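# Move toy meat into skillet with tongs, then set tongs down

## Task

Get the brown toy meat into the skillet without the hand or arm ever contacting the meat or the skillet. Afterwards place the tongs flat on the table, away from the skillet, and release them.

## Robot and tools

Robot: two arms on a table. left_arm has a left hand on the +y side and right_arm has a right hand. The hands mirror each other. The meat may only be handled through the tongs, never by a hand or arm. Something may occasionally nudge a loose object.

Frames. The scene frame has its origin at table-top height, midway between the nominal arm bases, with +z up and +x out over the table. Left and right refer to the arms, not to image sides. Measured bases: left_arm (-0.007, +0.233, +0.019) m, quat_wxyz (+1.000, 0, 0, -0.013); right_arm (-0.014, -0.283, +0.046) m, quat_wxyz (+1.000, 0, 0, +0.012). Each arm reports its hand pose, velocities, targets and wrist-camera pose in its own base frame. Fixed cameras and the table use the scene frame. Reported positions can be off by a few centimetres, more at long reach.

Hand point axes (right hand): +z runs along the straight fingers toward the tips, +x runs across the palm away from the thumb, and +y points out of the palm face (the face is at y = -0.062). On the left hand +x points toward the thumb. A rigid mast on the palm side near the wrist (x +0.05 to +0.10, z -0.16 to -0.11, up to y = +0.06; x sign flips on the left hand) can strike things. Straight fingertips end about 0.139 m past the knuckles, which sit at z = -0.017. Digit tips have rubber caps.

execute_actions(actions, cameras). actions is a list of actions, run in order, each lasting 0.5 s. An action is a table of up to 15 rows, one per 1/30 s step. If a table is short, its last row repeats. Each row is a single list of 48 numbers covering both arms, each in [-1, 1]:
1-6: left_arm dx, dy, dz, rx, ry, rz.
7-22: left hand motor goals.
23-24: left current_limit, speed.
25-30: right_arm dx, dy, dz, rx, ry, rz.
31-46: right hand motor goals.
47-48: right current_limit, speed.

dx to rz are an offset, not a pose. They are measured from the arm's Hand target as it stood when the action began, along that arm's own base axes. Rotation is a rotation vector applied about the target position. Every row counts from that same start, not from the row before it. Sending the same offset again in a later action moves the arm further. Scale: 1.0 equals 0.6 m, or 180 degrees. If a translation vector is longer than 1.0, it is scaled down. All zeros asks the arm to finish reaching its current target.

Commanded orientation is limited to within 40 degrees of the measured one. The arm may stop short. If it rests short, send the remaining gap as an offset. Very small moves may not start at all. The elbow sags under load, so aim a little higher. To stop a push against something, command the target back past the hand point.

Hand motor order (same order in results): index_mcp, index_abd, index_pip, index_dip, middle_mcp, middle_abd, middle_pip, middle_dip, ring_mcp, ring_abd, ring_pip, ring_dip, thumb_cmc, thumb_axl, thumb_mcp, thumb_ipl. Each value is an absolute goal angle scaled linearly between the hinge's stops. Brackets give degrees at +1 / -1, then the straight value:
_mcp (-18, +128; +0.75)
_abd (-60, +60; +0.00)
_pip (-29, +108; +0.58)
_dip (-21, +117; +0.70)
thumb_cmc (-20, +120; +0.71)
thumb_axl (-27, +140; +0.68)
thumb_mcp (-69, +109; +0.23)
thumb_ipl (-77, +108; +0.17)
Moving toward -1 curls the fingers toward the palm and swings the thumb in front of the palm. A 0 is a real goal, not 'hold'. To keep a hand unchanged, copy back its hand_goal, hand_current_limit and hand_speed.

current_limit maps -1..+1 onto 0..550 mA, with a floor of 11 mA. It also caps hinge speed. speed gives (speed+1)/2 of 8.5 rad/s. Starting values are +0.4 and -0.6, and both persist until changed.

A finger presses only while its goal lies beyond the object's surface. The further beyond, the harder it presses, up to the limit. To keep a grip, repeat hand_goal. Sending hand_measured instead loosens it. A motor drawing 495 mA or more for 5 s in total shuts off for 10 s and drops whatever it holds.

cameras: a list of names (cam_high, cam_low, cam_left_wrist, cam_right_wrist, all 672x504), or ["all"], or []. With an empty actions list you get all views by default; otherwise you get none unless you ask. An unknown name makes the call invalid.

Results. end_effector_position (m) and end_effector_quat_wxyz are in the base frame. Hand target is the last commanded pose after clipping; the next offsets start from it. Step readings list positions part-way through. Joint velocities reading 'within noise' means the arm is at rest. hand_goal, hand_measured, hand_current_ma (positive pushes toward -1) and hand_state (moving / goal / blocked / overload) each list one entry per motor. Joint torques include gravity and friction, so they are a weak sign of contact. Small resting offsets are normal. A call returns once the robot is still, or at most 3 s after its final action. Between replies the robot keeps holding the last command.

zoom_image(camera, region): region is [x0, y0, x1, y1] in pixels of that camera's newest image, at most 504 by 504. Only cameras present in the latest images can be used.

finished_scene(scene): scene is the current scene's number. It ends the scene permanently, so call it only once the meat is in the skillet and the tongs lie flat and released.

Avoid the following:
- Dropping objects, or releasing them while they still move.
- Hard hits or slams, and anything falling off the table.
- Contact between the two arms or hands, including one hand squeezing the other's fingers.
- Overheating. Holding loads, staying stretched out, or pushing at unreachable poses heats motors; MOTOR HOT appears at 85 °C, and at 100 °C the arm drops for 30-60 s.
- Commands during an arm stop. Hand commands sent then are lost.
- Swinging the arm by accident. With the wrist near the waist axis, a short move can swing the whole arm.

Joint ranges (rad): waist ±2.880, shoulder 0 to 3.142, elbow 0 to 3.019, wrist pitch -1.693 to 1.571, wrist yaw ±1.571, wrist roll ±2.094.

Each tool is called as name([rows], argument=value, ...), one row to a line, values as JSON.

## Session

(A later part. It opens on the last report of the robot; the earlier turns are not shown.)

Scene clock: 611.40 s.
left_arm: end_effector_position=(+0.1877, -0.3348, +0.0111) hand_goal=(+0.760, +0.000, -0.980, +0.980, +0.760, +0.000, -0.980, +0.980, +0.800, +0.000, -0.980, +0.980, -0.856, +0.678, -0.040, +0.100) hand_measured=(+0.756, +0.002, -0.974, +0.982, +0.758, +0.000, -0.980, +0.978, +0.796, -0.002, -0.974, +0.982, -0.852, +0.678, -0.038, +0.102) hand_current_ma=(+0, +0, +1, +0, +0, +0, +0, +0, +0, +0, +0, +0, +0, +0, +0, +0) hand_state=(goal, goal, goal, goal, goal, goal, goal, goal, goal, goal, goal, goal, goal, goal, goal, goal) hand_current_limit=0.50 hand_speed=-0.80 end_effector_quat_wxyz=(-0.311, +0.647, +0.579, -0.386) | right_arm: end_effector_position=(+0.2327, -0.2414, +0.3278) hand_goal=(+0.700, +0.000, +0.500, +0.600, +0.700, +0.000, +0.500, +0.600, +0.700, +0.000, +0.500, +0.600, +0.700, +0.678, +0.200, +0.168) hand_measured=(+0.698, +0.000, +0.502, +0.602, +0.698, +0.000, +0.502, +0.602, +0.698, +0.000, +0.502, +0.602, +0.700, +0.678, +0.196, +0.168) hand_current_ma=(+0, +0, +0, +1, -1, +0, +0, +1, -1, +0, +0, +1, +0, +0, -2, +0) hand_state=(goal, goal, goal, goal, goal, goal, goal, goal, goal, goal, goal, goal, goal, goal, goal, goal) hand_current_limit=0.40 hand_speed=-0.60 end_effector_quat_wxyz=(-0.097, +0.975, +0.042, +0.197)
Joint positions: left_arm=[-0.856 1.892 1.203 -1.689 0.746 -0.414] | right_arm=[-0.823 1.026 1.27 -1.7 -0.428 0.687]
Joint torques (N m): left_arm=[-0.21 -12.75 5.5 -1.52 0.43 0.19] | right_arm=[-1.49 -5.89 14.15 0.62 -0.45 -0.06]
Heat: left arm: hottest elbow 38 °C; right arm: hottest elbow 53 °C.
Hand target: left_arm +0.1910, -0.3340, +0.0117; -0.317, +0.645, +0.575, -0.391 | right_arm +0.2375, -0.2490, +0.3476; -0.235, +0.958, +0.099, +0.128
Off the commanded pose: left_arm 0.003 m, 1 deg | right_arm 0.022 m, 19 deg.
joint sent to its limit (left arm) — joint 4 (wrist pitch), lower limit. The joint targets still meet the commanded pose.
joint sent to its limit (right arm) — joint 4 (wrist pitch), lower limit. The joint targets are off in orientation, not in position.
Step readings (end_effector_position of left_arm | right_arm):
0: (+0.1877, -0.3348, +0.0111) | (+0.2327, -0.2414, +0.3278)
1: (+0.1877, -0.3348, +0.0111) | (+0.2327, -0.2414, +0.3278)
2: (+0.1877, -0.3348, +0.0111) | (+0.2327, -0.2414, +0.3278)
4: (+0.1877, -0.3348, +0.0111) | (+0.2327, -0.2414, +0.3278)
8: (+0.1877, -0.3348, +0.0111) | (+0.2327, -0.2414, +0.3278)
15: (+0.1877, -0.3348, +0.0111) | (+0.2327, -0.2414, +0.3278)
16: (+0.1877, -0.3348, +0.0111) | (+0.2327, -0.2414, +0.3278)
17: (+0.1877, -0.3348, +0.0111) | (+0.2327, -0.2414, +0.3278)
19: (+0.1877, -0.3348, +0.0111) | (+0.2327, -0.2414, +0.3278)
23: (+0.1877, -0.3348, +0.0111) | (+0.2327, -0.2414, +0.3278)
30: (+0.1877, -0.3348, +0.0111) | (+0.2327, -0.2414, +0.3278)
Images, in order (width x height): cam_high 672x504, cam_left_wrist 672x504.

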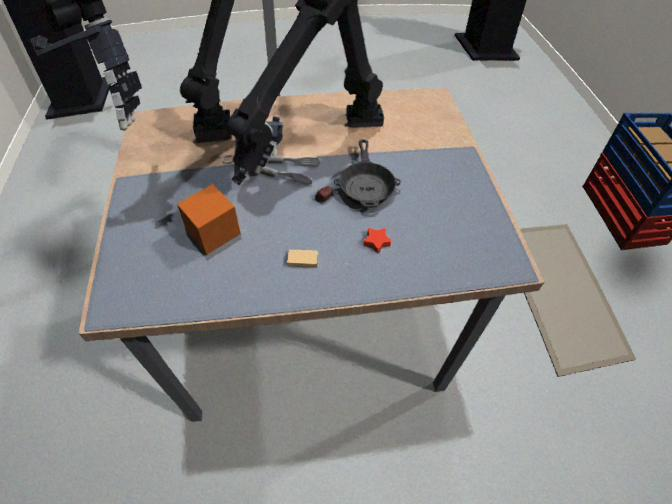

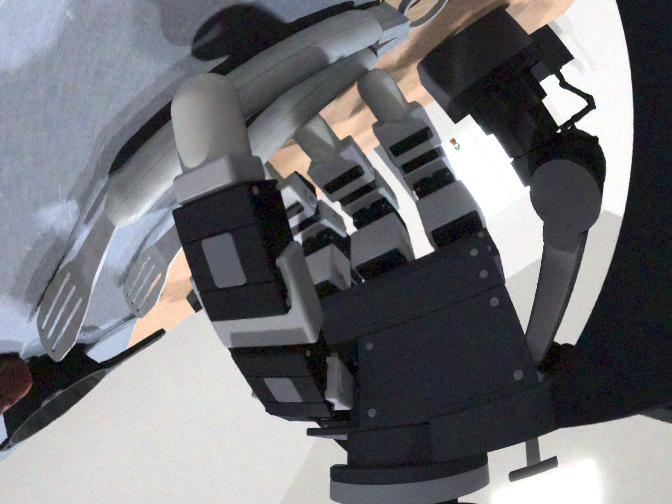

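execute_actions([
  [[0,0,0,0,0,0,0.72,0,-0.98,0.98,0.72,0,-0.98,0.98,0.78,0,-0.98,0.98,-0.857,0.677,-0.1,0.1,0.5,-0.8,0,0,0,0,0,0,0.7,0,0.5,0.6,0.7,0,0.5,0.6,0.7,0,0.5,0.6,0.7,0.678,0.2,0.168,0.4,-0.6]],
  [[0,0,0,0,0,0,0.69,0,-0.98,0.98,0.69,0,-0.98,0.98,0.76,0,-0.98,0.98,-0.857,0.677,-0.15,0.1,0.5,-0.8,0,0,0,0,0,0,0.7,0,0.5,0.6,0.7,0,0.5,0.6,0.7,0,0.5,0.6,0.7,0.678,0.2,0.168,0.4,-0.6]],
], cameras=["cam_high","cam_left_wrist"])

zoom_image(camera="cam_high", region=[220, 130, 340, 200])

zoom_image(camera="cam_left_wrist", region=[0, 0, 480, 360])

Scene clock: 617.40 s.
left_arm: end_effector_position=(+0.1877, -0.3349, +0.0111) hand_goal=(+0.690, +0.000, -0.980, +0.980, +0.690, +0.000, -0.980, +0.980, +0.760, +0.000, -0.980, +0.980, -0.856, +0.678, -0.150, +0.100) hand_measured=(+0.688, +0.002, -0.974, +0.982, +0.728, +0.000, -0.970, +0.986, +0.766, -0.002, -0.974, +0.982, -0.852, +0.680, -0.076, +0.112) hand_current_ma=(+0, +0, +1, +0, +26, +0, +2, +0, +1, +0, +1, +0, +0, +0, +145, +5) hand_state=(goal, goal, goal, goal, blocked, goal, goal, goal, goal, goal, goal, goal, goal, goal, blocked, goal) hand_current_limit=0.50 hand_speed=-0.80 end_effector_quat_wxyz=(-0.311, +0.648, +0.579, -0.386) | right_arm: end_effector_position=(+0.2327, -0.2414, +0.3278) hand_goal=(+0.700, +0.000, +0.500, +0.600, +0.700, +0.000, +0.500, +0.600, +0.700, +0.000, +0.500, +0.600, +0.700, +0.678, +0.200, +0.168) hand_measured=(+0.698, +0.000, +0.502, +0.602, +0.698, +0.000, +0.502, +0.602, +0.698, +0.000, +0.502, +0.602, +0.700, +0.678, +0.196, +0.168) hand_current_ma=(+0, +0, +0, +1, -1, +0, +0, +1, -1, +0, +0, +1, +0, +0, -2, +0) hand_state=(goal, goal, goal, goal, goal, goal, goal, goal, goal, goal, goal, goal, goal, goal, goal, goal) hand_current_limit=0.40 hand_speed=-0.60 end_effector_quat_wxyz=(-0.097, +0.975, +0.042, +0.197)
Joint positions: left_arm=[-0.856 1.892 1.203 -1.689 0.745 -0.413] | right_arm=[-0.823 1.026 1.27 -1.7 -0.428 0.687]
Joint torques (N m): left_arm=[-0.21 -12.75 5.5 -1.52 0.43 0.19] | right_arm=[-1.32 -6.36 14.13 0.59 -0.52 -0.05]
Heat: left arm: hottest elbow 38 °C; right arm: hottest elbow 53 °C.
Hand target: left_arm +0.1911, -0.3340, +0.0117; -0.317, +0.645, +0.575, -0.391 | right_arm +0.2375, -0.2490, +0.3476; -0.235, +0.958, +0.099, +0.128
Off the commanded pose: left_arm 0.003 m, 1 deg | right_arm 0.022 m, 19 deg.
joint sent to its limit (left arm) — joint 4 (wrist pitch), lower limit. The joint targets still meet the commanded pose.
joint sent to its limit (right arm) — joint 4 (wrist pitch), lower limit. The joint targets are off in orientation, not in position.
Step readings (end_effector_position of left_arm | right_arm):
0: (+0.1877, -0.3348, +0.0111) | (+0.2327, -0.2414, +0.3278)
1: (+0.1877, -0.3348, +0.0111) | (+0.2327, -0.2414, +0.3278)
2: (+0.1877, -0.3348, +0.0111) | (+0.2327, -0.2414, +0.3278)
4: (+0.1877, -0.3348, +0.0111) | (+0.2327, -0.2414, +0.3278)
8: (+0.1877, -0.3348, +0.0111) | (+0.2327, -0.2414, +0.3278)
15: (+0.1877, -0.3348, +0.0111) | (+0.2327, -0.2414, +0.3278)
16: (+0.1877, -0.3348, +0.0111) | (+0.2327, -0.2414, +0.3278)
17: (+0.1877, -0.3348, +0.0111) | (+0.2327, -0.2414, +0.3278)
19: (+0.1877, -0.3349, +0.0111) | (+0.2327, -0.2414, +0.3278)
23: (+0.1877, -0.3349, +0.0111) | (+0.2327, -0.2414, +0.3278)
30: (+0.1877, -0.3349, +0.0111) | (+0.2327, -0.2414, +0.3278)
Images, in order (width x height): cam_high 672x504, cam_left_wrist 672x504.

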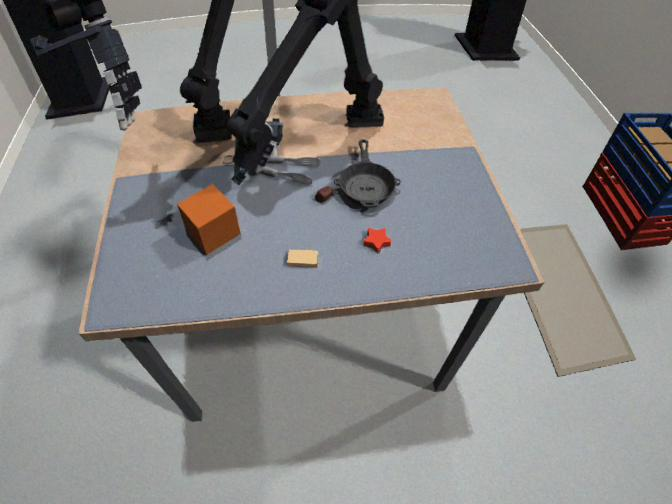

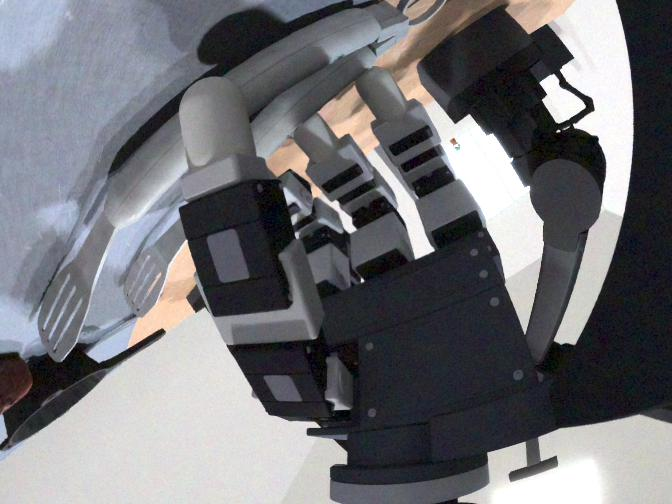

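Scaled by 4.200.

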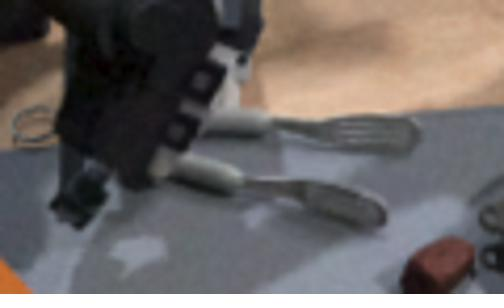

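Scaled by 1.050 from the camera's 672x504 image, which has a finer 960x720 frame.

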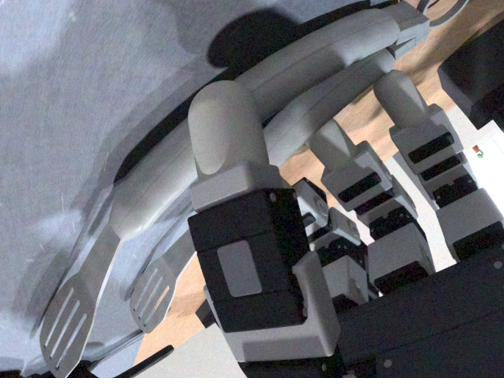

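execute_actions([
  [[0,0,0,0,0,0,0.64,0,-0.98,0.98,0.66,0,-0.98,0.98,0.74,0,-0.98,0.98,-0.857,0.677,-0.2,0.1,0.6,-0.8,0,0,0,0,0,0,0.7,0,0.5,0.6,0.7,0,0.5,0.6,0.7,0,0.5,0.6,0.7,0.678,0.2,0.168,0.4,-0.6]],
  [[0,0,0,0,0,0,0.6,0,-0.98,0.98,0.62,0,-0.98,0.98,0.7,0,-0.98,0.98,-0.857,0.677,-0.23,0.1,0.7,-0.8,0,0,0,0,0,0,0.7,0,0.5,0.6,0.7,0,0.5,0.6,0.7,0,0.5,0.6,0.7,0.678,0.2,0.168,0.4,-0.6]],
], cameras=["cam_high","cam_left_wrist"])

zoom_image(camera="cam_high", region=[220, 130, 340, 200])

zoom_image(camera="cam_left_wrist", region=[0, 0, 480, 360])

Scene clock: 623.50 s.
left_arm: end_effector_position=(+0.1872, -0.3347, +0.0115) hand_goal=(+0.600, +0.000, -0.980, +0.980, +0.620, +0.000, -0.980, +0.980, +0.700, +0.000, -0.980, +0.980, -0.856, +0.678, -0.230, +0.100) hand_measured=(+0.646, +0.002, -0.964, +0.986, +0.698, +0.000, -0.960, +0.992, +0.734, -0.002, -0.964, +0.986, -0.850, +0.684, -0.080, +0.132) hand_current_ma=(+39, +0, +5, +1, +107, +0, +7, +2, +22, +0, +4, +1, +1, +1, +468, +29) hand_state=(blocked, goal, goal, goal, blocked, goal, blocked, goal, blocked, goal, goal, goal, goal, goal, blocked, blocked) hand_current_limit=0.70 hand_speed=-0.80 end_effector_quat_wxyz=(-0.312, +0.647, +0.578, -0.387) | right_arm: end_effector_position=(+0.2327, -0.2414, +0.3278) hand_goal=(+0.700, +0.000, +0.500, +0.600, +0.700, +0.000, +0.500, +0.600, +0.700, +0.000, +0.500, +0.600, +0.700, +0.678, +0.200, +0.168) hand_measured=(+0.698, +0.000, +0.502, +0.602, +0.698, +0.000, +0.502, +0.602, +0.698, +0.000, +0.502, +0.602, +0.700, +0.678, +0.196, +0.168) hand_current_ma=(+0, +0, +0, +1, -1, +0, +0, +1, -1, +0, +0, +1, +0, +0, -2, +0) hand_state=(goal, goal, goal, goal, goal, goal, goal, goal, goal, goal, goal, goal, goal, goal, goal, goal) hand_current_limit=0.40 hand_speed=-0.60 end_effector_quat_wxyz=(-0.097, +0.975, +0.042, +0.197)
Joint positions: left_arm=[-0.856 1.892 1.203 -1.692 0.746 -0.41] | right_arm=[-0.823 1.026 1.27 -1.7 -0.428 0.687]
Joint torques (N m): left_arm=[-0.21 -12.75 5.5 -1.4 0.38 0.16] | right_arm=[-1.44 -6.24 14.16 0.54 -0.51 -0.06]
Heat: left arm: hottest elbow 38 °C; right arm: hottest elbow 53 °C.
Hand target: left_arm +0.1911, -0.3340, +0.0117; -0.317, +0.645, +0.575, -0.391 | right_arm +0.2375, -0.2490, +0.3476; -0.235, +0.958, +0.099, +0.128
Off the commanded pose: left_arm 0.004 m, 1 deg | right_arm 0.022 m, 19 deg.
joint sent to its limit (left arm) — joint 4 (wrist pitch), lower limit. The joint targets still meet the commanded pose.
joint sent to its limit (right arm) — joint 4 (wrist pitch), lower limit. The joint targets are off in orientation, not in position.
Step readings (end_effector_position of left_arm | right_arm):
0: (+0.1877, -0.3349, +0.0111) | (+0.2327, -0.2414, +0.3278)
1: (+0.1877, -0.3349, +0.0111) | (+0.2327, -0.2414, +0.3278)
2: (+0.1877, -0.3348, +0.0111) | (+0.2327, -0.2414, +0.3278)
4: (+0.1875, -0.3346, +0.0112) | (+0.2327, -0.2414, +0.3278)
8: (+0.1875, -0.3346, +0.0112) | (+0.2327, -0.2414, +0.3278)
15: (+0.1875, -0.3346, +0.0112) | (+0.2327, -0.2414, +0.3278)
16: (+0.1875, -0.3347, +0.0113) | (+0.2327, -0.2414, +0.3278)
17: (+0.1874, -0.3347, +0.0114) | (+0.2327, -0.2414, +0.3278)
19: (+0.1872, -0.3347, +0.0115) | (+0.2327, -0.2414, +0.3278)
23: (+0.1872, -0.3347, +0.0115) | (+0.2327, -0.2414, +0.3278)
30: (+0.1872, -0.3347, +0.0115) | (+0.2327, -0.2414, +0.3278)
Images, in order (width x height): cam_high 672x504, cam_left_wrist 672x504.

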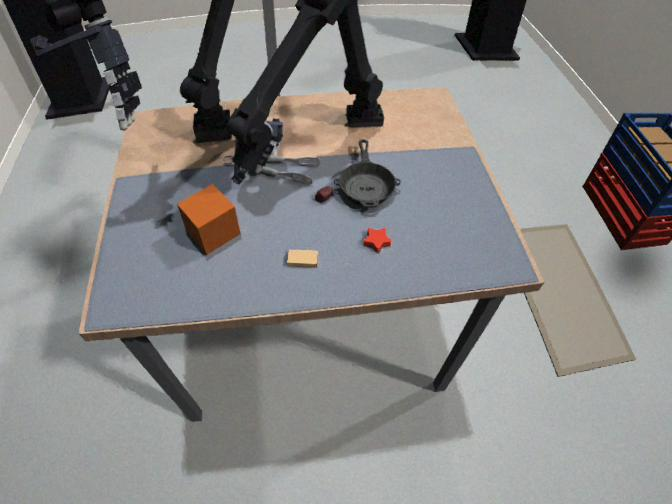

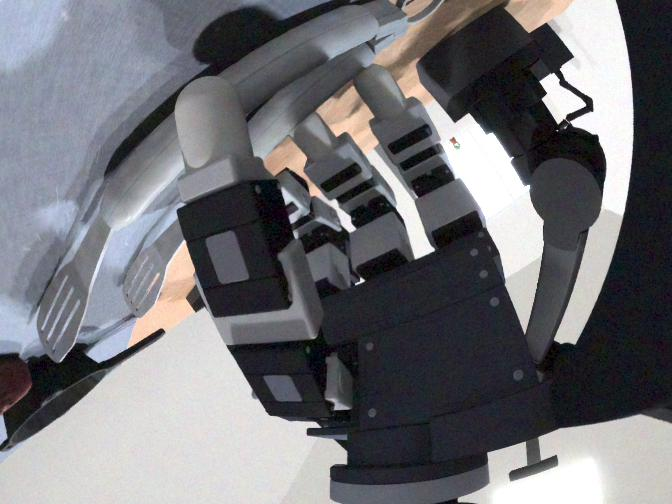

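Scaled by 4.200.

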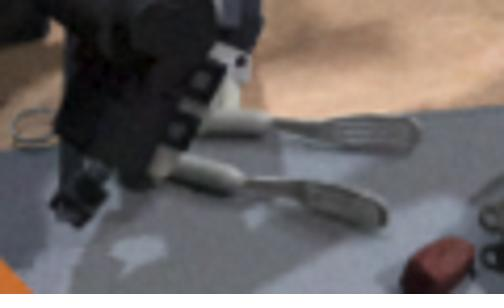

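Scaled by 1.050 from the camera's 672x504 image, which has a finer 960x720 frame.

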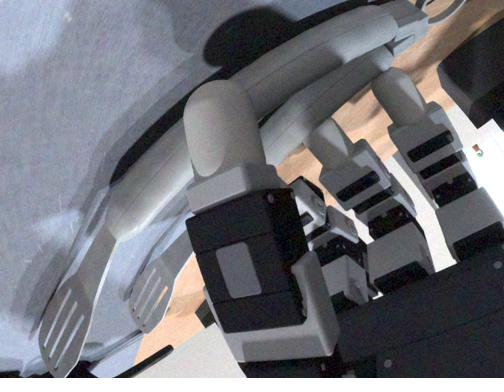

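execute_actions([
  [[0,0,0,0,0,0,0.54,0,-0.98,0.98,0.6,0,-0.98,0.98,0.68,0,-0.98,0.98,-0.857,0.677,-0.25,0.1,0.7,-0.8,0,0,0,0,0,0,0.7,0,0.5,0.6,0.7,0,0.5,0.6,0.7,0,0.5,0.6,0.7,0.678,0.2,0.168,0.4,-0.6]],
  [[0,0,0.045,0,0,0,0.54,0,-0.98,0.98,0.6,0,-0.98,0.98,0.68,0,-0.98,0.98,-0.857,0.677,-0.25,0.1,0.7,-0.8,0,0,0,0,0,0,0.7,0,0.5,0.6,0.7,0,0.5,0.6,0.7,0,0.5,0.6,0.7,0.678,0.2,0.168,0.4,-0.6]],
], cameras=["cam_high","cam_low","cam_left_wrist"])

zoom_image(camera="cam_high", region=[220, 130, 340, 200])

zoom_image(camera="cam_low", region=[340, 200, 440, 275])

Scene clock: 629.13 s.
left_arm: end_effector_position=(+0.1900, -0.3359, +0.0275) hand_goal=(+0.540, +0.000, -0.980, +0.980, +0.600, +0.000, -0.980, +0.980, +0.680, +0.000, -0.980, +0.980, -0.856, +0.678, -0.250, +0.100) hand_measured=(+0.622, +0.002, -0.944, +0.996, +0.674, +0.000, -0.946, +0.998, +0.708, -0.002, -0.962, +0.988, -0.844, +0.688, -0.080, +0.142) hand_current_ma=(+117, +0, +21, +4, +95, +0, +18, +6, +15, +0, +6, +1, +3, +3, +468, +50) hand_state=(blocked, goal, blocked, goal, blocked, goal, blocked, goal, blocked, goal, goal, goal, goal, goal, blocked, blocked) hand_current_limit=0.70 hand_speed=-0.80 end_effector_quat_wxyz=(-0.298, +0.649, +0.585, -0.383) | right_arm: end_effector_position=(+0.2327, -0.2414, +0.3278) hand_goal=(+0.700, +0.000, +0.500, +0.600, +0.700, +0.000, +0.500, +0.600, +0.700, +0.000, +0.500, +0.600, +0.700, +0.678, +0.200, +0.168) hand_measured=(+0.698, +0.000, +0.502, +0.602, +0.698, +0.000, +0.502, +0.602, +0.698, +0.000, +0.502, +0.602, +0.700, +0.678, +0.196, +0.168) hand_current_ma=(+0, +0, +0, +1, -1, +0, +0, +1, -1, +0, +0, +1, +0, +0, -2, +0) hand_state=(goal, goal, goal, goal, goal, goal, goal, goal, goal, goal, goal, goal, goal, goal, goal, goal) hand_current_limit=0.40 hand_speed=-0.60 end_effector_quat_wxyz=(-0.097, +0.975, +0.042, +0.197)
Joint positions: left_arm=[-0.856 1.847 1.203 -1.693 0.747 -0.439] | right_arm=[-0.823 1.026 1.27 -1.7 -0.428 0.687]
Joint torques (N m): left_arm=[-0.73 -15.09 4.98 -1.28 0.52 -0.02] | right_arm=[-1.73 -5.83 14.16 0.58 -0.51 -0.07]
Heat: left arm: hottest elbow 38 °C; right arm: hottest elbow 53 °C.
Hand target: left_arm +0.1911, -0.3341, +0.0387; -0.317, +0.645, +0.575, -0.391 | right_arm +0.2375, -0.2490, +0.3476; -0.235, +0.958, +0.099, +0.128
Off the commanded pose: left_arm 0.011 m, 3 deg | right_arm 0.022 m, 19 deg.
joint sent to its limit (left arm) — joint 4 (wrist pitch), lower limit. The joint targets are off in orientation, not in position.
joint sent to its limit (right arm) — joint 4 (wrist pitch), lower limit. The joint targets are off in orientation, not in position.
Step readings (end_effector_position of left_arm | right_arm):
0: (+0.1872, -0.3347, +0.0115) | (+0.2327, -0.2414, +0.3278)
1: (+0.1872, -0.3348, +0.0115) | (+0.2327, -0.2414, +0.3278)
2: (+0.1871, -0.3347, +0.0116) | (+0.2327, -0.2414, +0.3278)
4: (+0.1871, -0.3348, +0.0116) | (+0.2327, -0.2414, +0.3278)
8: (+0.1871, -0.3348, +0.0116) | (+0.2327, -0.2414, +0.3278)
15: (+0.1871, -0.3348, +0.0116) | (+0.2327, -0.2414, +0.3278)
16: (+0.1871, -0.3348, +0.0116) | (+0.2327, -0.2414, +0.3278)
17: (+0.1871, -0.3348, +0.0117) | (+0.2327, -0.2414, +0.3278)
19: (+0.1874, -0.3349, +0.0134) | (+0.2327, -0.2414, +0.3278)
23: (+0.1886, -0.3354, +0.0195) | (+0.2327, -0.2414, +0.3278)
30: (+0.1901, -0.3362, +0.0275) | (+0.2327, -0.2414, +0.3278)
Images, in order (width x height): cam_high 672x504, cam_low 672x504, cam_left_wrist 672x504.

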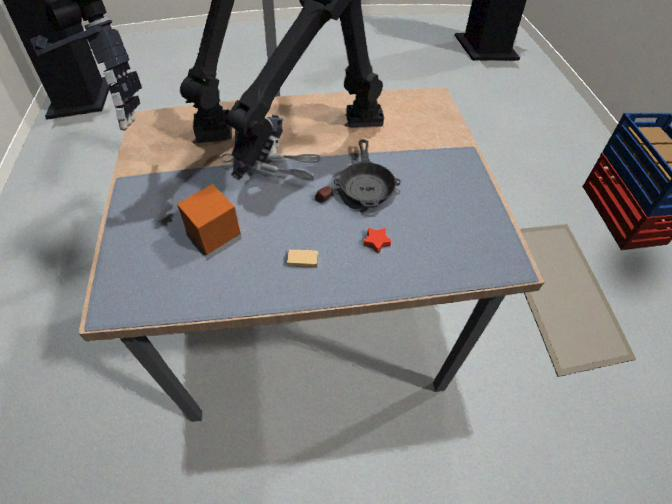

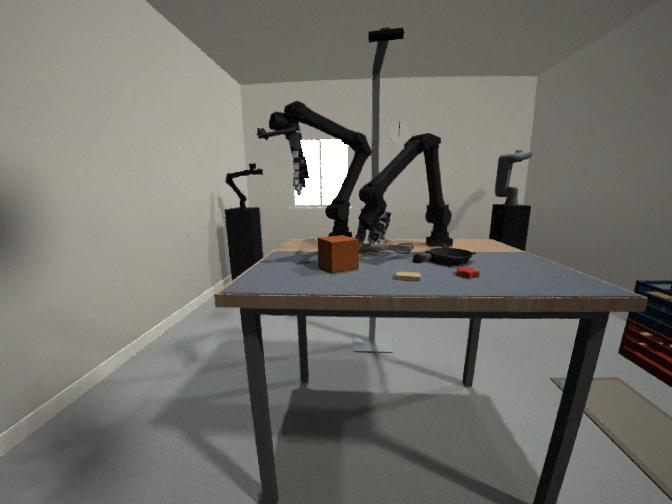

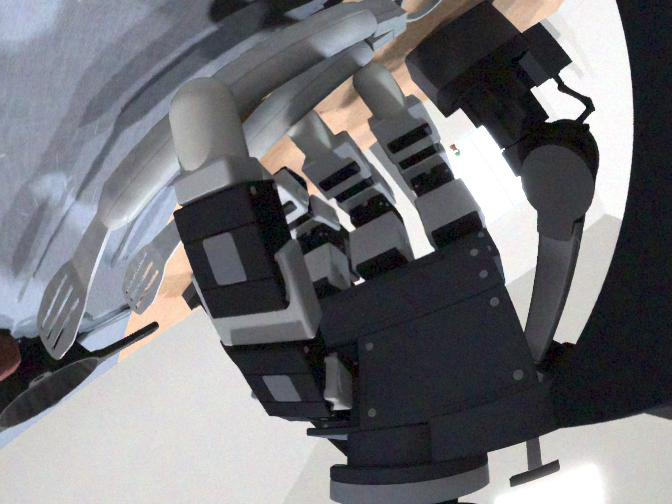

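Scaled by 4.200.

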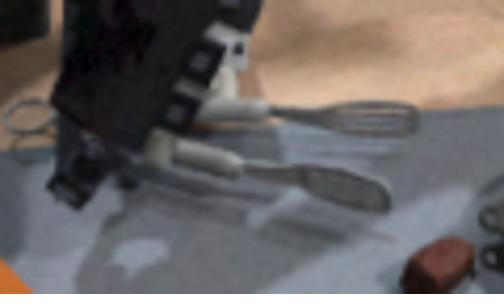

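Scaled by 5.040.

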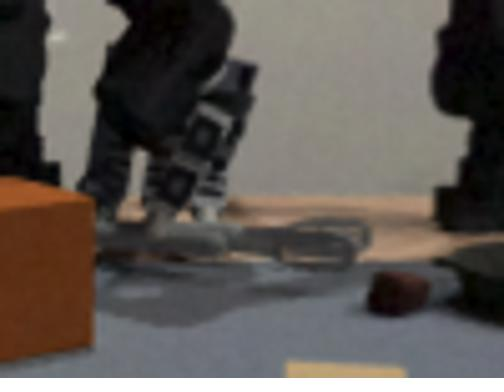

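execute_actions([
  [[0,0.01,0.08,0,0,0.09,0.52,0,-0.98,0.98,0.58,0,-0.98,0.98,0.66,0,-0.98,0.98,-0.857,0.677,-0.26,0.1,0.7,-0.8,0,0,0,0,0,0,0.7,0,0.5,0.6,0.7,0,0.5,0.6,0.7,0,0.5,0.6,0.7,0.678,0.2,0.168,0.4,-0.6]],
  [[0.05,0.02,0.02,0,0,0.1,0.52,0,-0.98,0.98,0.58,0,-0.98,0.98,0.66,0,-0.98,0.98,-0.857,0.677,-0.26,0.1,0.7,-0.8,0,0,0,0,0,0,0.7,0,0.5,0.6,0.7,0,0.5,0.6,0.7,0,0.5,0.6,0.7,0.678,0.2,0.168,0.4,-0.6]],
], cameras=["cam_high","cam_low","cam_left_wrist"])

zoom_image(camera="cam_high", region=[220, 120, 400, 220])

zoom_image(camera="cam_low", region=[340, 200, 440, 275])

Scene clock: 661.00 s.
left_arm: end_effector_position=(+0.2233, -0.3132, +0.0891) hand_goal=(+0.520, +0.000, -0.980, +0.980, +0.580, +0.000, -0.980, +0.980, +0.660, +0.000, -0.980, +0.980, -0.856, +0.678, -0.260, +0.100) hand_measured=(+0.608, +0.002, -0.938, +0.998, +0.660, +0.000, -0.940, +0.998, +0.694, -0.002, -0.962, +0.988, -0.842, +0.690, -0.080, +0.148) hand_current_ma=(+135, +0, +29, +6, +111, +0, +26, +6, +21, +0, +6, +1, +4, +4, +468, +67) hand_state=(blocked, goal, blocked, goal, blocked, goal, blocked, goal, blocked, goal, goal, goal, goal, goal, blocked, blocked) hand_current_limit=0.70 hand_speed=-0.80 end_effector_quat_wxyz=(-0.199, +0.441, +0.739, -0.468) | right_arm: end_effector_position=(+0.2327, -0.2414, +0.3278) hand_goal=(+0.700, +0.000, +0.500, +0.600, +0.700, +0.000, +0.500, +0.600, +0.700, +0.000, +0.500, +0.600, +0.700, +0.678, +0.200, +0.168) hand_measured=(+0.698, +0.000, +0.502, +0.602, +0.698, +0.000, +0.502, +0.602, +0.698, +0.000, +0.502, +0.602, +0.700, +0.678, +0.196, +0.168) hand_current_ma=(+0, +0, +0, +1, -1, +0, +0, +1, -1, +0, +0, +1, +0, +0, -2, +0) hand_state=(goal, goal, goal, goal, goal, goal, goal, goal, goal, goal, goal, goal, goal, goal, goal, goal) hand_current_limit=0.40 hand_speed=-0.60 end_effector_quat_wxyz=(-0.097, +0.975, +0.042, +0.197)
Joint positions: left_arm=[-0.678 1.621 1.104 -1.491 1.008 -0.928] | right_arm=[-0.823 1.026 1.27 -1.7 -0.428 0.687]
Joint torques (N m): left_arm=[-1.96 -13.16 6.41 -0.17 0.79 -0.03] | right_arm=[-1.44 -6.24 14.3 0.65 -0.52 -0.08]
Heat: left arm: hottest elbow 37 °C; right arm: hottest elbow 54 °C.
Hand target: left_arm +0.2210, -0.3161, +0.0986; -0.188, +0.448, +0.739, -0.467 | right_arm +0.2375, -0.2490, +0.3476; -0.235, +0.958, +0.099, +0.128
Off the commanded pose: left_arm 0.010 m, 1 deg | right_arm 0.022 m, 19 deg.
joint sent to its limit (right arm) — joint 4 (wrist pitch), lower limit. The joint targets are off in orientation, not in position.
Step readings (end_effector_position of left_arm | right_arm):
0: (+0.1900, -0.3359, +0.0275) | (+0.2327, -0.2414, +0.3278)
1: (+0.1893, -0.3362, +0.0278) | (+0.2327, -0.2414, +0.3278)
2: (+0.1868, -0.3379, +0.0298) | (+0.2327, -0.2414, +0.3278)
4: (+0.1810, -0.3398, +0.0376) | (+0.2327, -0.2414, +0.3278)
8: (+0.1845, -0.3362, +0.0597) | (+0.2327, -0.2414, +0.3278)
15: (+0.1913, -0.3313, +0.0790) | (+0.2327, -0.2414, +0.3278)
16: (+0.1909, -0.3313, +0.0793) | (+0.2327, -0.2414, +0.3278)
17: (+0.1900, -0.3325, +0.0797) | (+0.2327, -0.2414, +0.3278)
19: (+0.1919, -0.3343, +0.0806) | (+0.2327, -0.2414, +0.3278)
23: (+0.2109, -0.3236, +0.0827) | (+0.2327, -0.2414, +0.3278)
30: (+0.2254, -0.3159, +0.0904) | (+0.2327, -0.2414, +0.3278)
Images, in order (width x height): cam_high 672x504, cam_low 672x504, cam_left_wrist 672x504.

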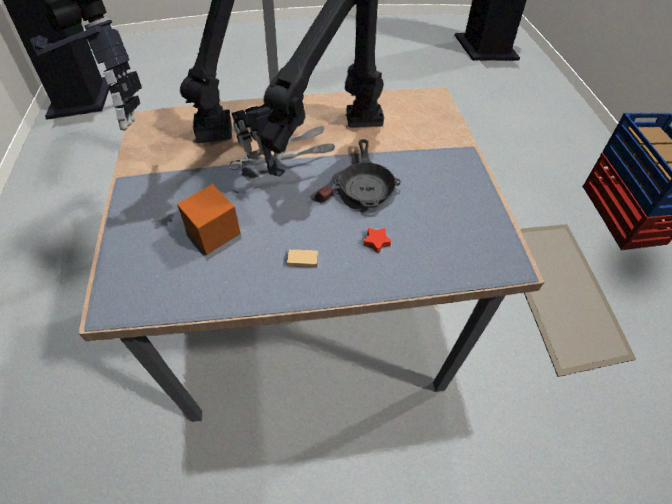

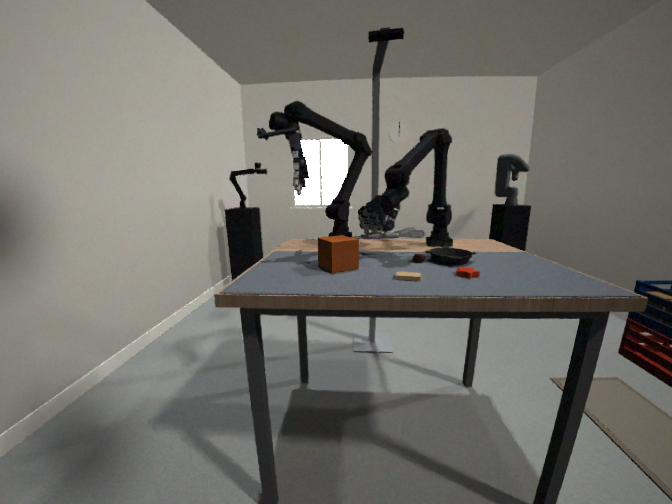

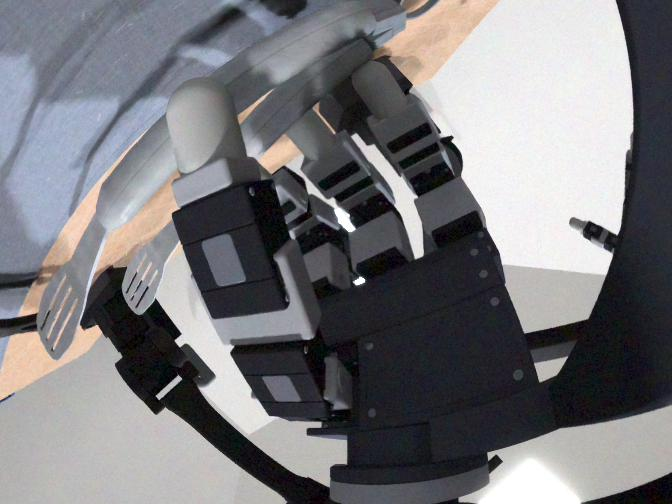

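Scaled by 2.800.

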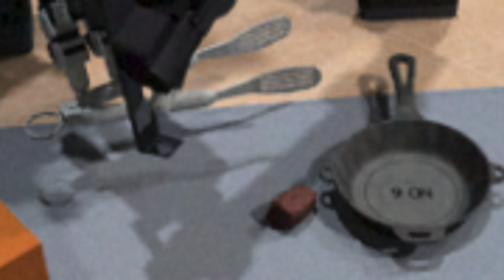

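Scaled by 5.040.

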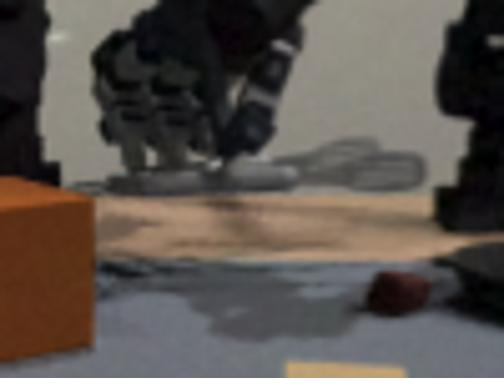

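execute_actions([
  [[0.12,0.012,0,0,0,0,0.52,0,-0.98,0.98,0.58,0,-0.98,0.98,0.66,0,-0.98,0.98,-0.857,0.677,-0.26,0.1,0.7,-0.8,0,0,0,0,0,0,0.7,0,0.5,0.6,0.7,0,0.5,0.6,0.7,0,0.5,0.6,0.7,0.678,0.2,0.168,0.4,-0.6]],
  [[0.12,0.015,-0.03,0,0,0,0.52,0,-0.98,0.98,0.58,0,-0.98,0.98,0.66,0,-0.98,0.98,-0.857,0.677,-0.26,0.1,0.7,-0.8,0,0,0,0,0,0,0.7,0,0.5,0.6,0.7,0,0.5,0.6,0.7,0,0.5,0.6,0.7,0.678,0.2,0.168,0.4,-0.6]],
], cameras=["cam_high","cam_low","cam_left_wrist"])

zoom_image(camera="cam_high", region=[220, 120, 400, 220])

zoom_image(camera="cam_low", region=[340, 200, 480, 290])

zoom_image(camera="cam_left_wrist", region=[0, 100, 360, 370])

Scene clock: 670.57 s.
left_arm: end_effector_position=(+0.3491, -0.2861, +0.0620) hand_goal=(+0.520, +0.000, -0.980, +0.980, +0.580, +0.000, -0.980, +0.980, +0.660, +0.000, -0.980, +0.980, -0.856, +0.678, -0.260, +0.100) hand_measured=(+0.608, +0.002, -0.938, +0.998, +0.660, +0.000, -0.940, +0.998, +0.694, -0.002, -0.962, +0.988, -0.842, +0.690, -0.080, +0.148) hand_current_ma=(+135, +0, +30, +6, +110, +0, +27, +6, +20, +0, +6, +1, +4, +4, +467, +67) hand_state=(blocked, goal, blocked, goal, blocked, goal, blocked, goal, blocked, goal, goal, goal, goal, goal, blocked, blocked) hand_current_limit=0.70 hand_speed=-0.80 end_effector_quat_wxyz=(-0.190, +0.428, +0.756, -0.459) | right_arm: end_effector_position=(+0.2327, -0.2414, +0.3278) hand_goal=(+0.700, +0.000, +0.500, +0.600, +0.700, +0.000, +0.500, +0.600, +0.700, +0.000, +0.500, +0.600, +0.700, +0.678, +0.200, +0.168) hand_measured=(+0.698, +0.000, +0.502, +0.602, +0.698, +0.000, +0.502, +0.602, +0.698, +0.000, +0.502, +0.602, +0.700, +0.678, +0.196, +0.168) hand_current_ma=(+0, +0, +0, +1, -1, +0, +0, +1, -1, +0, +0, +1, +0, +0, -2, +0) hand_state=(goal, goal, goal, goal, goal, goal, goal, goal, goal, goal, goal, goal, goal, goal, goal, goal) hand_current_limit=0.40 hand_speed=-0.60 end_effector_quat_wxyz=(-0.097, +0.975, +0.042, +0.197)
Joint positions: left_arm=[-0.483 1.887 1.385 -1.68 0.903 -0.72] | right_arm=[-0.823 1.026 1.27 -1.7 -0.428 0.687]
Joint torques (N m): left_arm=[-1.85 -15.03 10.65 -1.5 0.76 0.14] | right_arm=[-1.55 -6.42 14.31 0.76 -0.53 -0.02]
Heat: left arm: hottest elbow 37 °C; right arm: hottest elbow 54 °C.
Hand target: left_arm +0.3650, -0.2999, +0.0807; -0.188, +0.448, +0.739, -0.467 | right_arm +0.2375, -0.2490, +0.3476; -0.235, +0.958, +0.099, +0.128
Off the commanded pose: left_arm 0.028 m, 3 deg | right_arm 0.022 m, 19 deg.
joint sent to its limit (left arm) — joint 4 (wrist pitch), lower limit. The joint targets are off in orientation, not in position.
joint sent to its limit (right arm) — joint 4 (wrist pitch), lower limit. The joint targets are off in orientation, not in position.
Step readings (end_effector_position of left_arm | right_arm):
0: (+0.2233, -0.3131, +0.0891) | (+0.2327, -0.2414, +0.3278)
1: (+0.2234, -0.3127, +0.0890) | (+0.2327, -0.2414, +0.3278)
2: (+0.2244, -0.3110, +0.0885) | (+0.2327, -0.2414, +0.3278)
4: (+0.2289, -0.3047, +0.0882) | (+0.2327, -0.2414, +0.3278)
8: (+0.2567, -0.2975, +0.0845) | (+0.2327, -0.2414, +0.3278)
15: (+0.2776, -0.2938, +0.0810) | (+0.2327, -0.2414, +0.3278)
16: (+0.2778, -0.2938, +0.0815) | (+0.2327, -0.2414, +0.3278)
17: (+0.2794, -0.2931, +0.0819) | (+0.2327, -0.2414, +0.3278)
19: (+0.2916, -0.2938, +0.0816) | (+0.2327, -0.2414, +0.3278)
23: (+0.3308, -0.2951, +0.0723) | (+0.2327, -0.2414, +0.3278)
30: (+0.3480, -0.2847, +0.0605) | (+0.2327, -0.2414, +0.3278)
Images, in order (width x height): cam_high 672x504, cam_low 672x504, cam_left_wrist 672x504.

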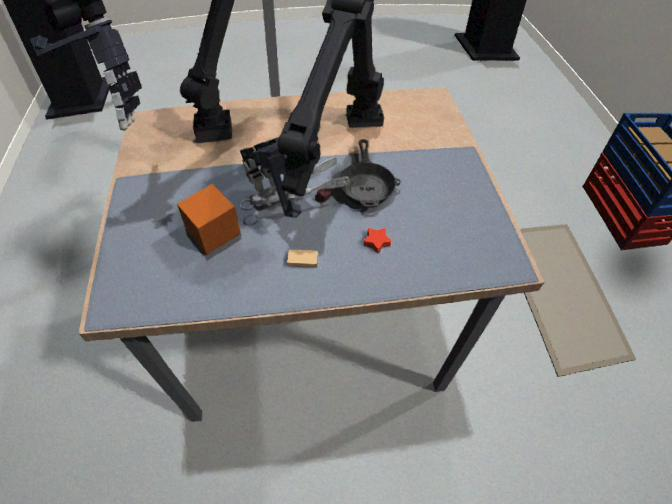

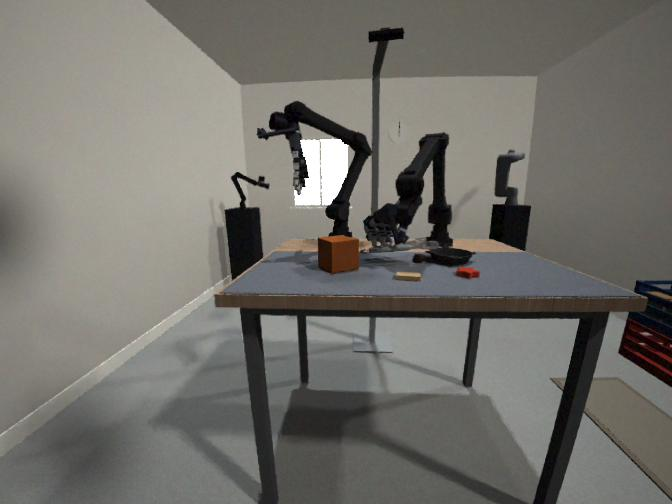

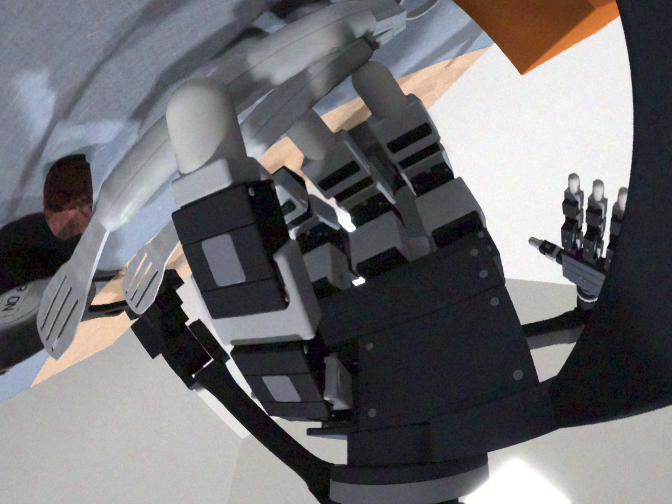

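Scaled by 2.800.

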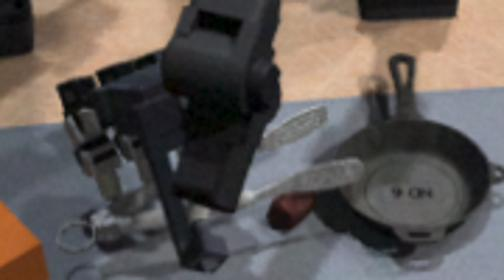

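Scaled by 3.600.

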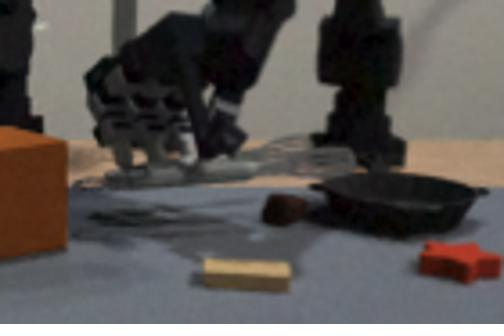

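Scaled by 1.400 from the camera's 672x504 image, which has a finer 960x720 frame.

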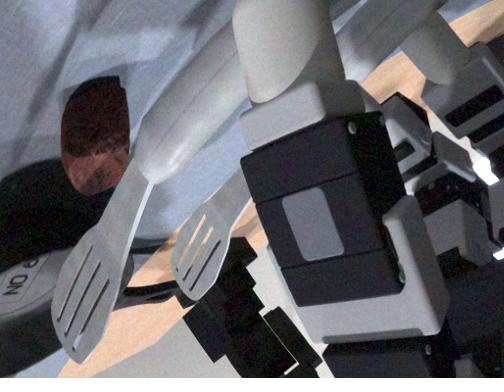

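execute_actions([
  [[-0.033,-0.045,0,0,0,-0.0833,0.52,0,-0.98,0.98,0.58,0,-0.98,0.98,0.66,0,-0.98,0.98,-0.857,0.677,-0.26,0.1,0.7,-0.8,0,0,0,0,0,0,0.7,0,0.5,0.6,0.7,0,0.5,0.6,0.7,0,0.5,0.6,0.7,0.678,0.2,0.168,0.4,-0.6]],
  [[0,0,-0.025,0,0,0,0.52,0,-0.98,0.98,0.58,0,-0.98,0.98,0.66,0,-0.98,0.98,-0.857,0.677,-0.26,0.1,0.7,-0.8,0,0,0,0,0,0,0.7,0,0.5,0.6,0.7,0,0.5,0.6,0.7,0,0.5,0.6,0.7,0.678,0.2,0.168,0.4,-0.6]],
], cameras=["cam_high","cam_low","cam_left_wrist"])

zoom_image(camera="cam_high", region=[220, 120, 400, 220])

zoom_image(camera="cam_low", region=[340, 200, 480, 290])

zoom_image(camera="cam_left_wrist", region=[0, 100, 360, 370])

Scene clock: 690.90 s.
left_arm: end_effector_position=(+0.3253, -0.3182, +0.0497) hand_goal=(+0.520, +0.000, -0.980, +0.980, +0.580, +0.000, -0.980, +0.980, +0.660, +0.000, -0.980, +0.980, -0.856, +0.678, -0.260, +0.100) hand_measured=(+0.608, +0.002, -0.938, +0.998, +0.658, +0.000, -0.940, +0.998, +0.692, -0.002, -0.962, +0.988, -0.842, +0.690, -0.080, +0.148) hand_current_ma=(+135, +0, +30, +6, +109, +0, +27, +6, +20, +0, +6, +1, +4, +4, +467, +67) hand_state=(blocked, goal, blocked, goal, blocked, goal, blocked, goal, blocked, goal, goal, goal, goal, goal, blocked, blocked) hand_current_limit=0.70 hand_speed=-0.80 end_effector_quat_wxyz=(-0.210, +0.529, +0.709, -0.416) | right_arm: end_effector_position=(+0.2327, -0.2414, +0.3278) hand_goal=(+0.700, +0.000, +0.500, +0.600, +0.700, +0.000, +0.500, +0.600, +0.700, +0.000, +0.500, +0.600, +0.700, +0.678, +0.200, +0.168) hand_measured=(+0.698, +0.000, +0.502, +0.602, +0.698, +0.000, +0.502, +0.602, +0.698, +0.000, +0.502, +0.602, +0.700, +0.678, +0.196, +0.168) hand_current_ma=(+0, +0, +0, +1, -1, +0, +0, +1, -1, +0, +0, +1, +0, +0, -2, +0) hand_state=(goal, goal, goal, goal, goal, goal, goal, goal, goal, goal, goal, goal, goal, goal, goal, goal) hand_current_limit=0.40 hand_speed=-0.60 end_effector_quat_wxyz=(-0.097, +0.975, +0.042, +0.197)
Joint positions: left_arm=[-0.601 1.903 1.395 -1.68 0.804 -0.62] | right_arm=[-0.823 1.026 1.27 -1.7 -0.428 0.687]
Joint torques (N m): left_arm=[-0.09 -14.62 10.43 -1.54 0.57 0.17] | right_arm=[-1.49 -6.01 14.23 0.57 -0.53 -0.06]
Heat: left arm: hottest elbow 39 °C; right arm: hottest elbow 54 °C.
Hand target: left_arm +0.3452, -0.3268, +0.0656; -0.248, +0.540, +0.674, -0.439 | right_arm +0.2375, -0.2490, +0.3476; -0.235, +0.958, +0.099, +0.128
Off the commanded pose: left_arm 0.027 m, 7 deg | right_arm 0.022 m, 19 deg.
joint sent to its limit (left arm) — joint 4 (wrist pitch), lower limit. The joint targets are off in orientation, not in position.
joint sent to its limit (right arm) — joint 4 (wrist pitch), lower limit. The joint targets are off in orientation, not in position.
Step readings (end_effector_position of left_arm | right_arm):
0: (+0.3491, -0.2861, +0.0619) | (+0.2327, -0.2414, +0.3278)
1: (+0.3490, -0.2861, +0.0618) | (+0.2327, -0.2414, +0.3278)
2: (+0.3490, -0.2852, +0.0608) | (+0.2327, -0.2414, +0.3278)
4: (+0.3479, -0.2852, +0.0587) | (+0.2327, -0.2414, +0.3278)
8: (+0.3338, -0.3021, +0.0568) | (+0.2327, -0.2414, +0.3278)
15: (+0.3215, -0.3179, +0.0563) | (+0.2327, -0.2414, +0.3278)
16: (+0.3220, -0.3176, +0.0563) | (+0.2327, -0.2414, +0.3278)
17: (+0.3228, -0.3173, +0.0563) | (+0.2327, -0.2414, +0.3278)
19: (+0.3239, -0.3172, +0.0562) | (+0.2327, -0.2414, +0.3278)
23: (+0.3253, -0.3182, +0.0542) | (+0.2327, -0.2414, +0.3278)
30: (+0.3252, -0.3181, +0.0499) | (+0.2327, -0.2414, +0.3278)
Images, in order (width x height): cam_high 672x504, cam_low 672x504, cam_left_wrist 672x504.

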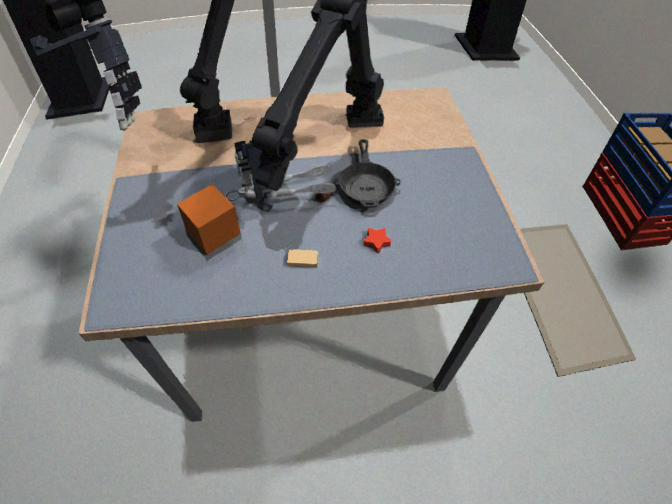

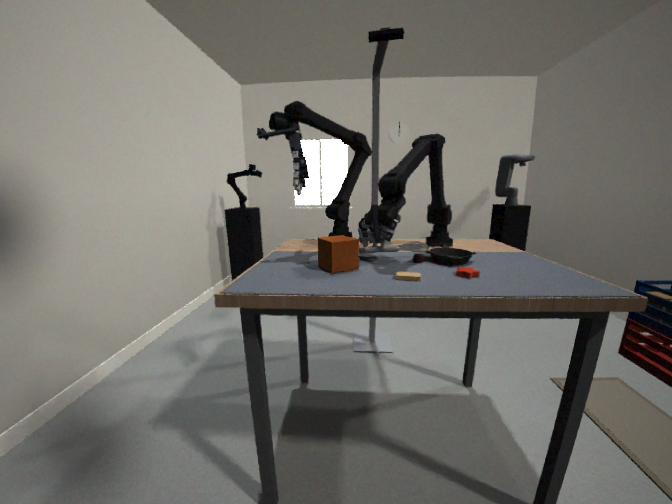

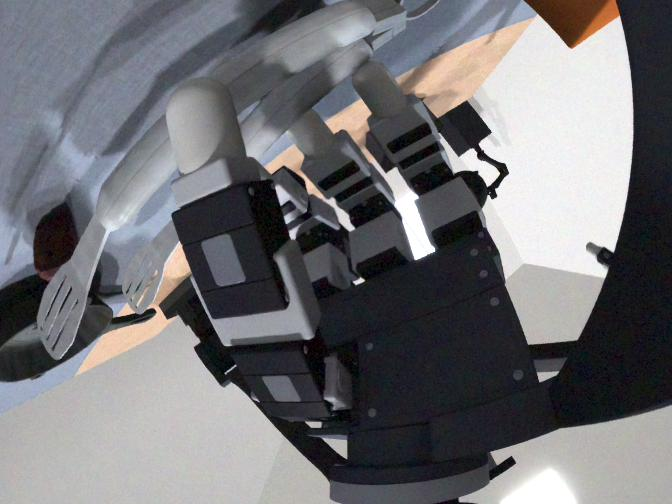

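Scaled by 2.800.

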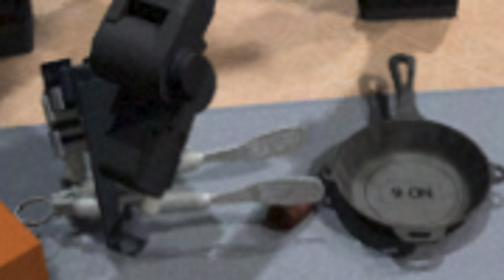

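Scaled by 3.600.

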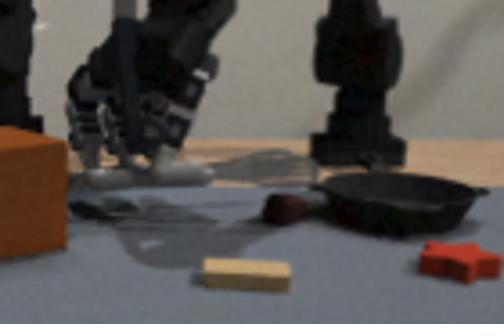

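Scaled by 1.400 from the camera's 672x504 image, which has a finer 960x720 frame.

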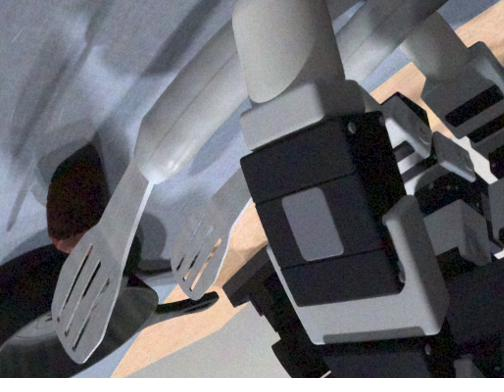

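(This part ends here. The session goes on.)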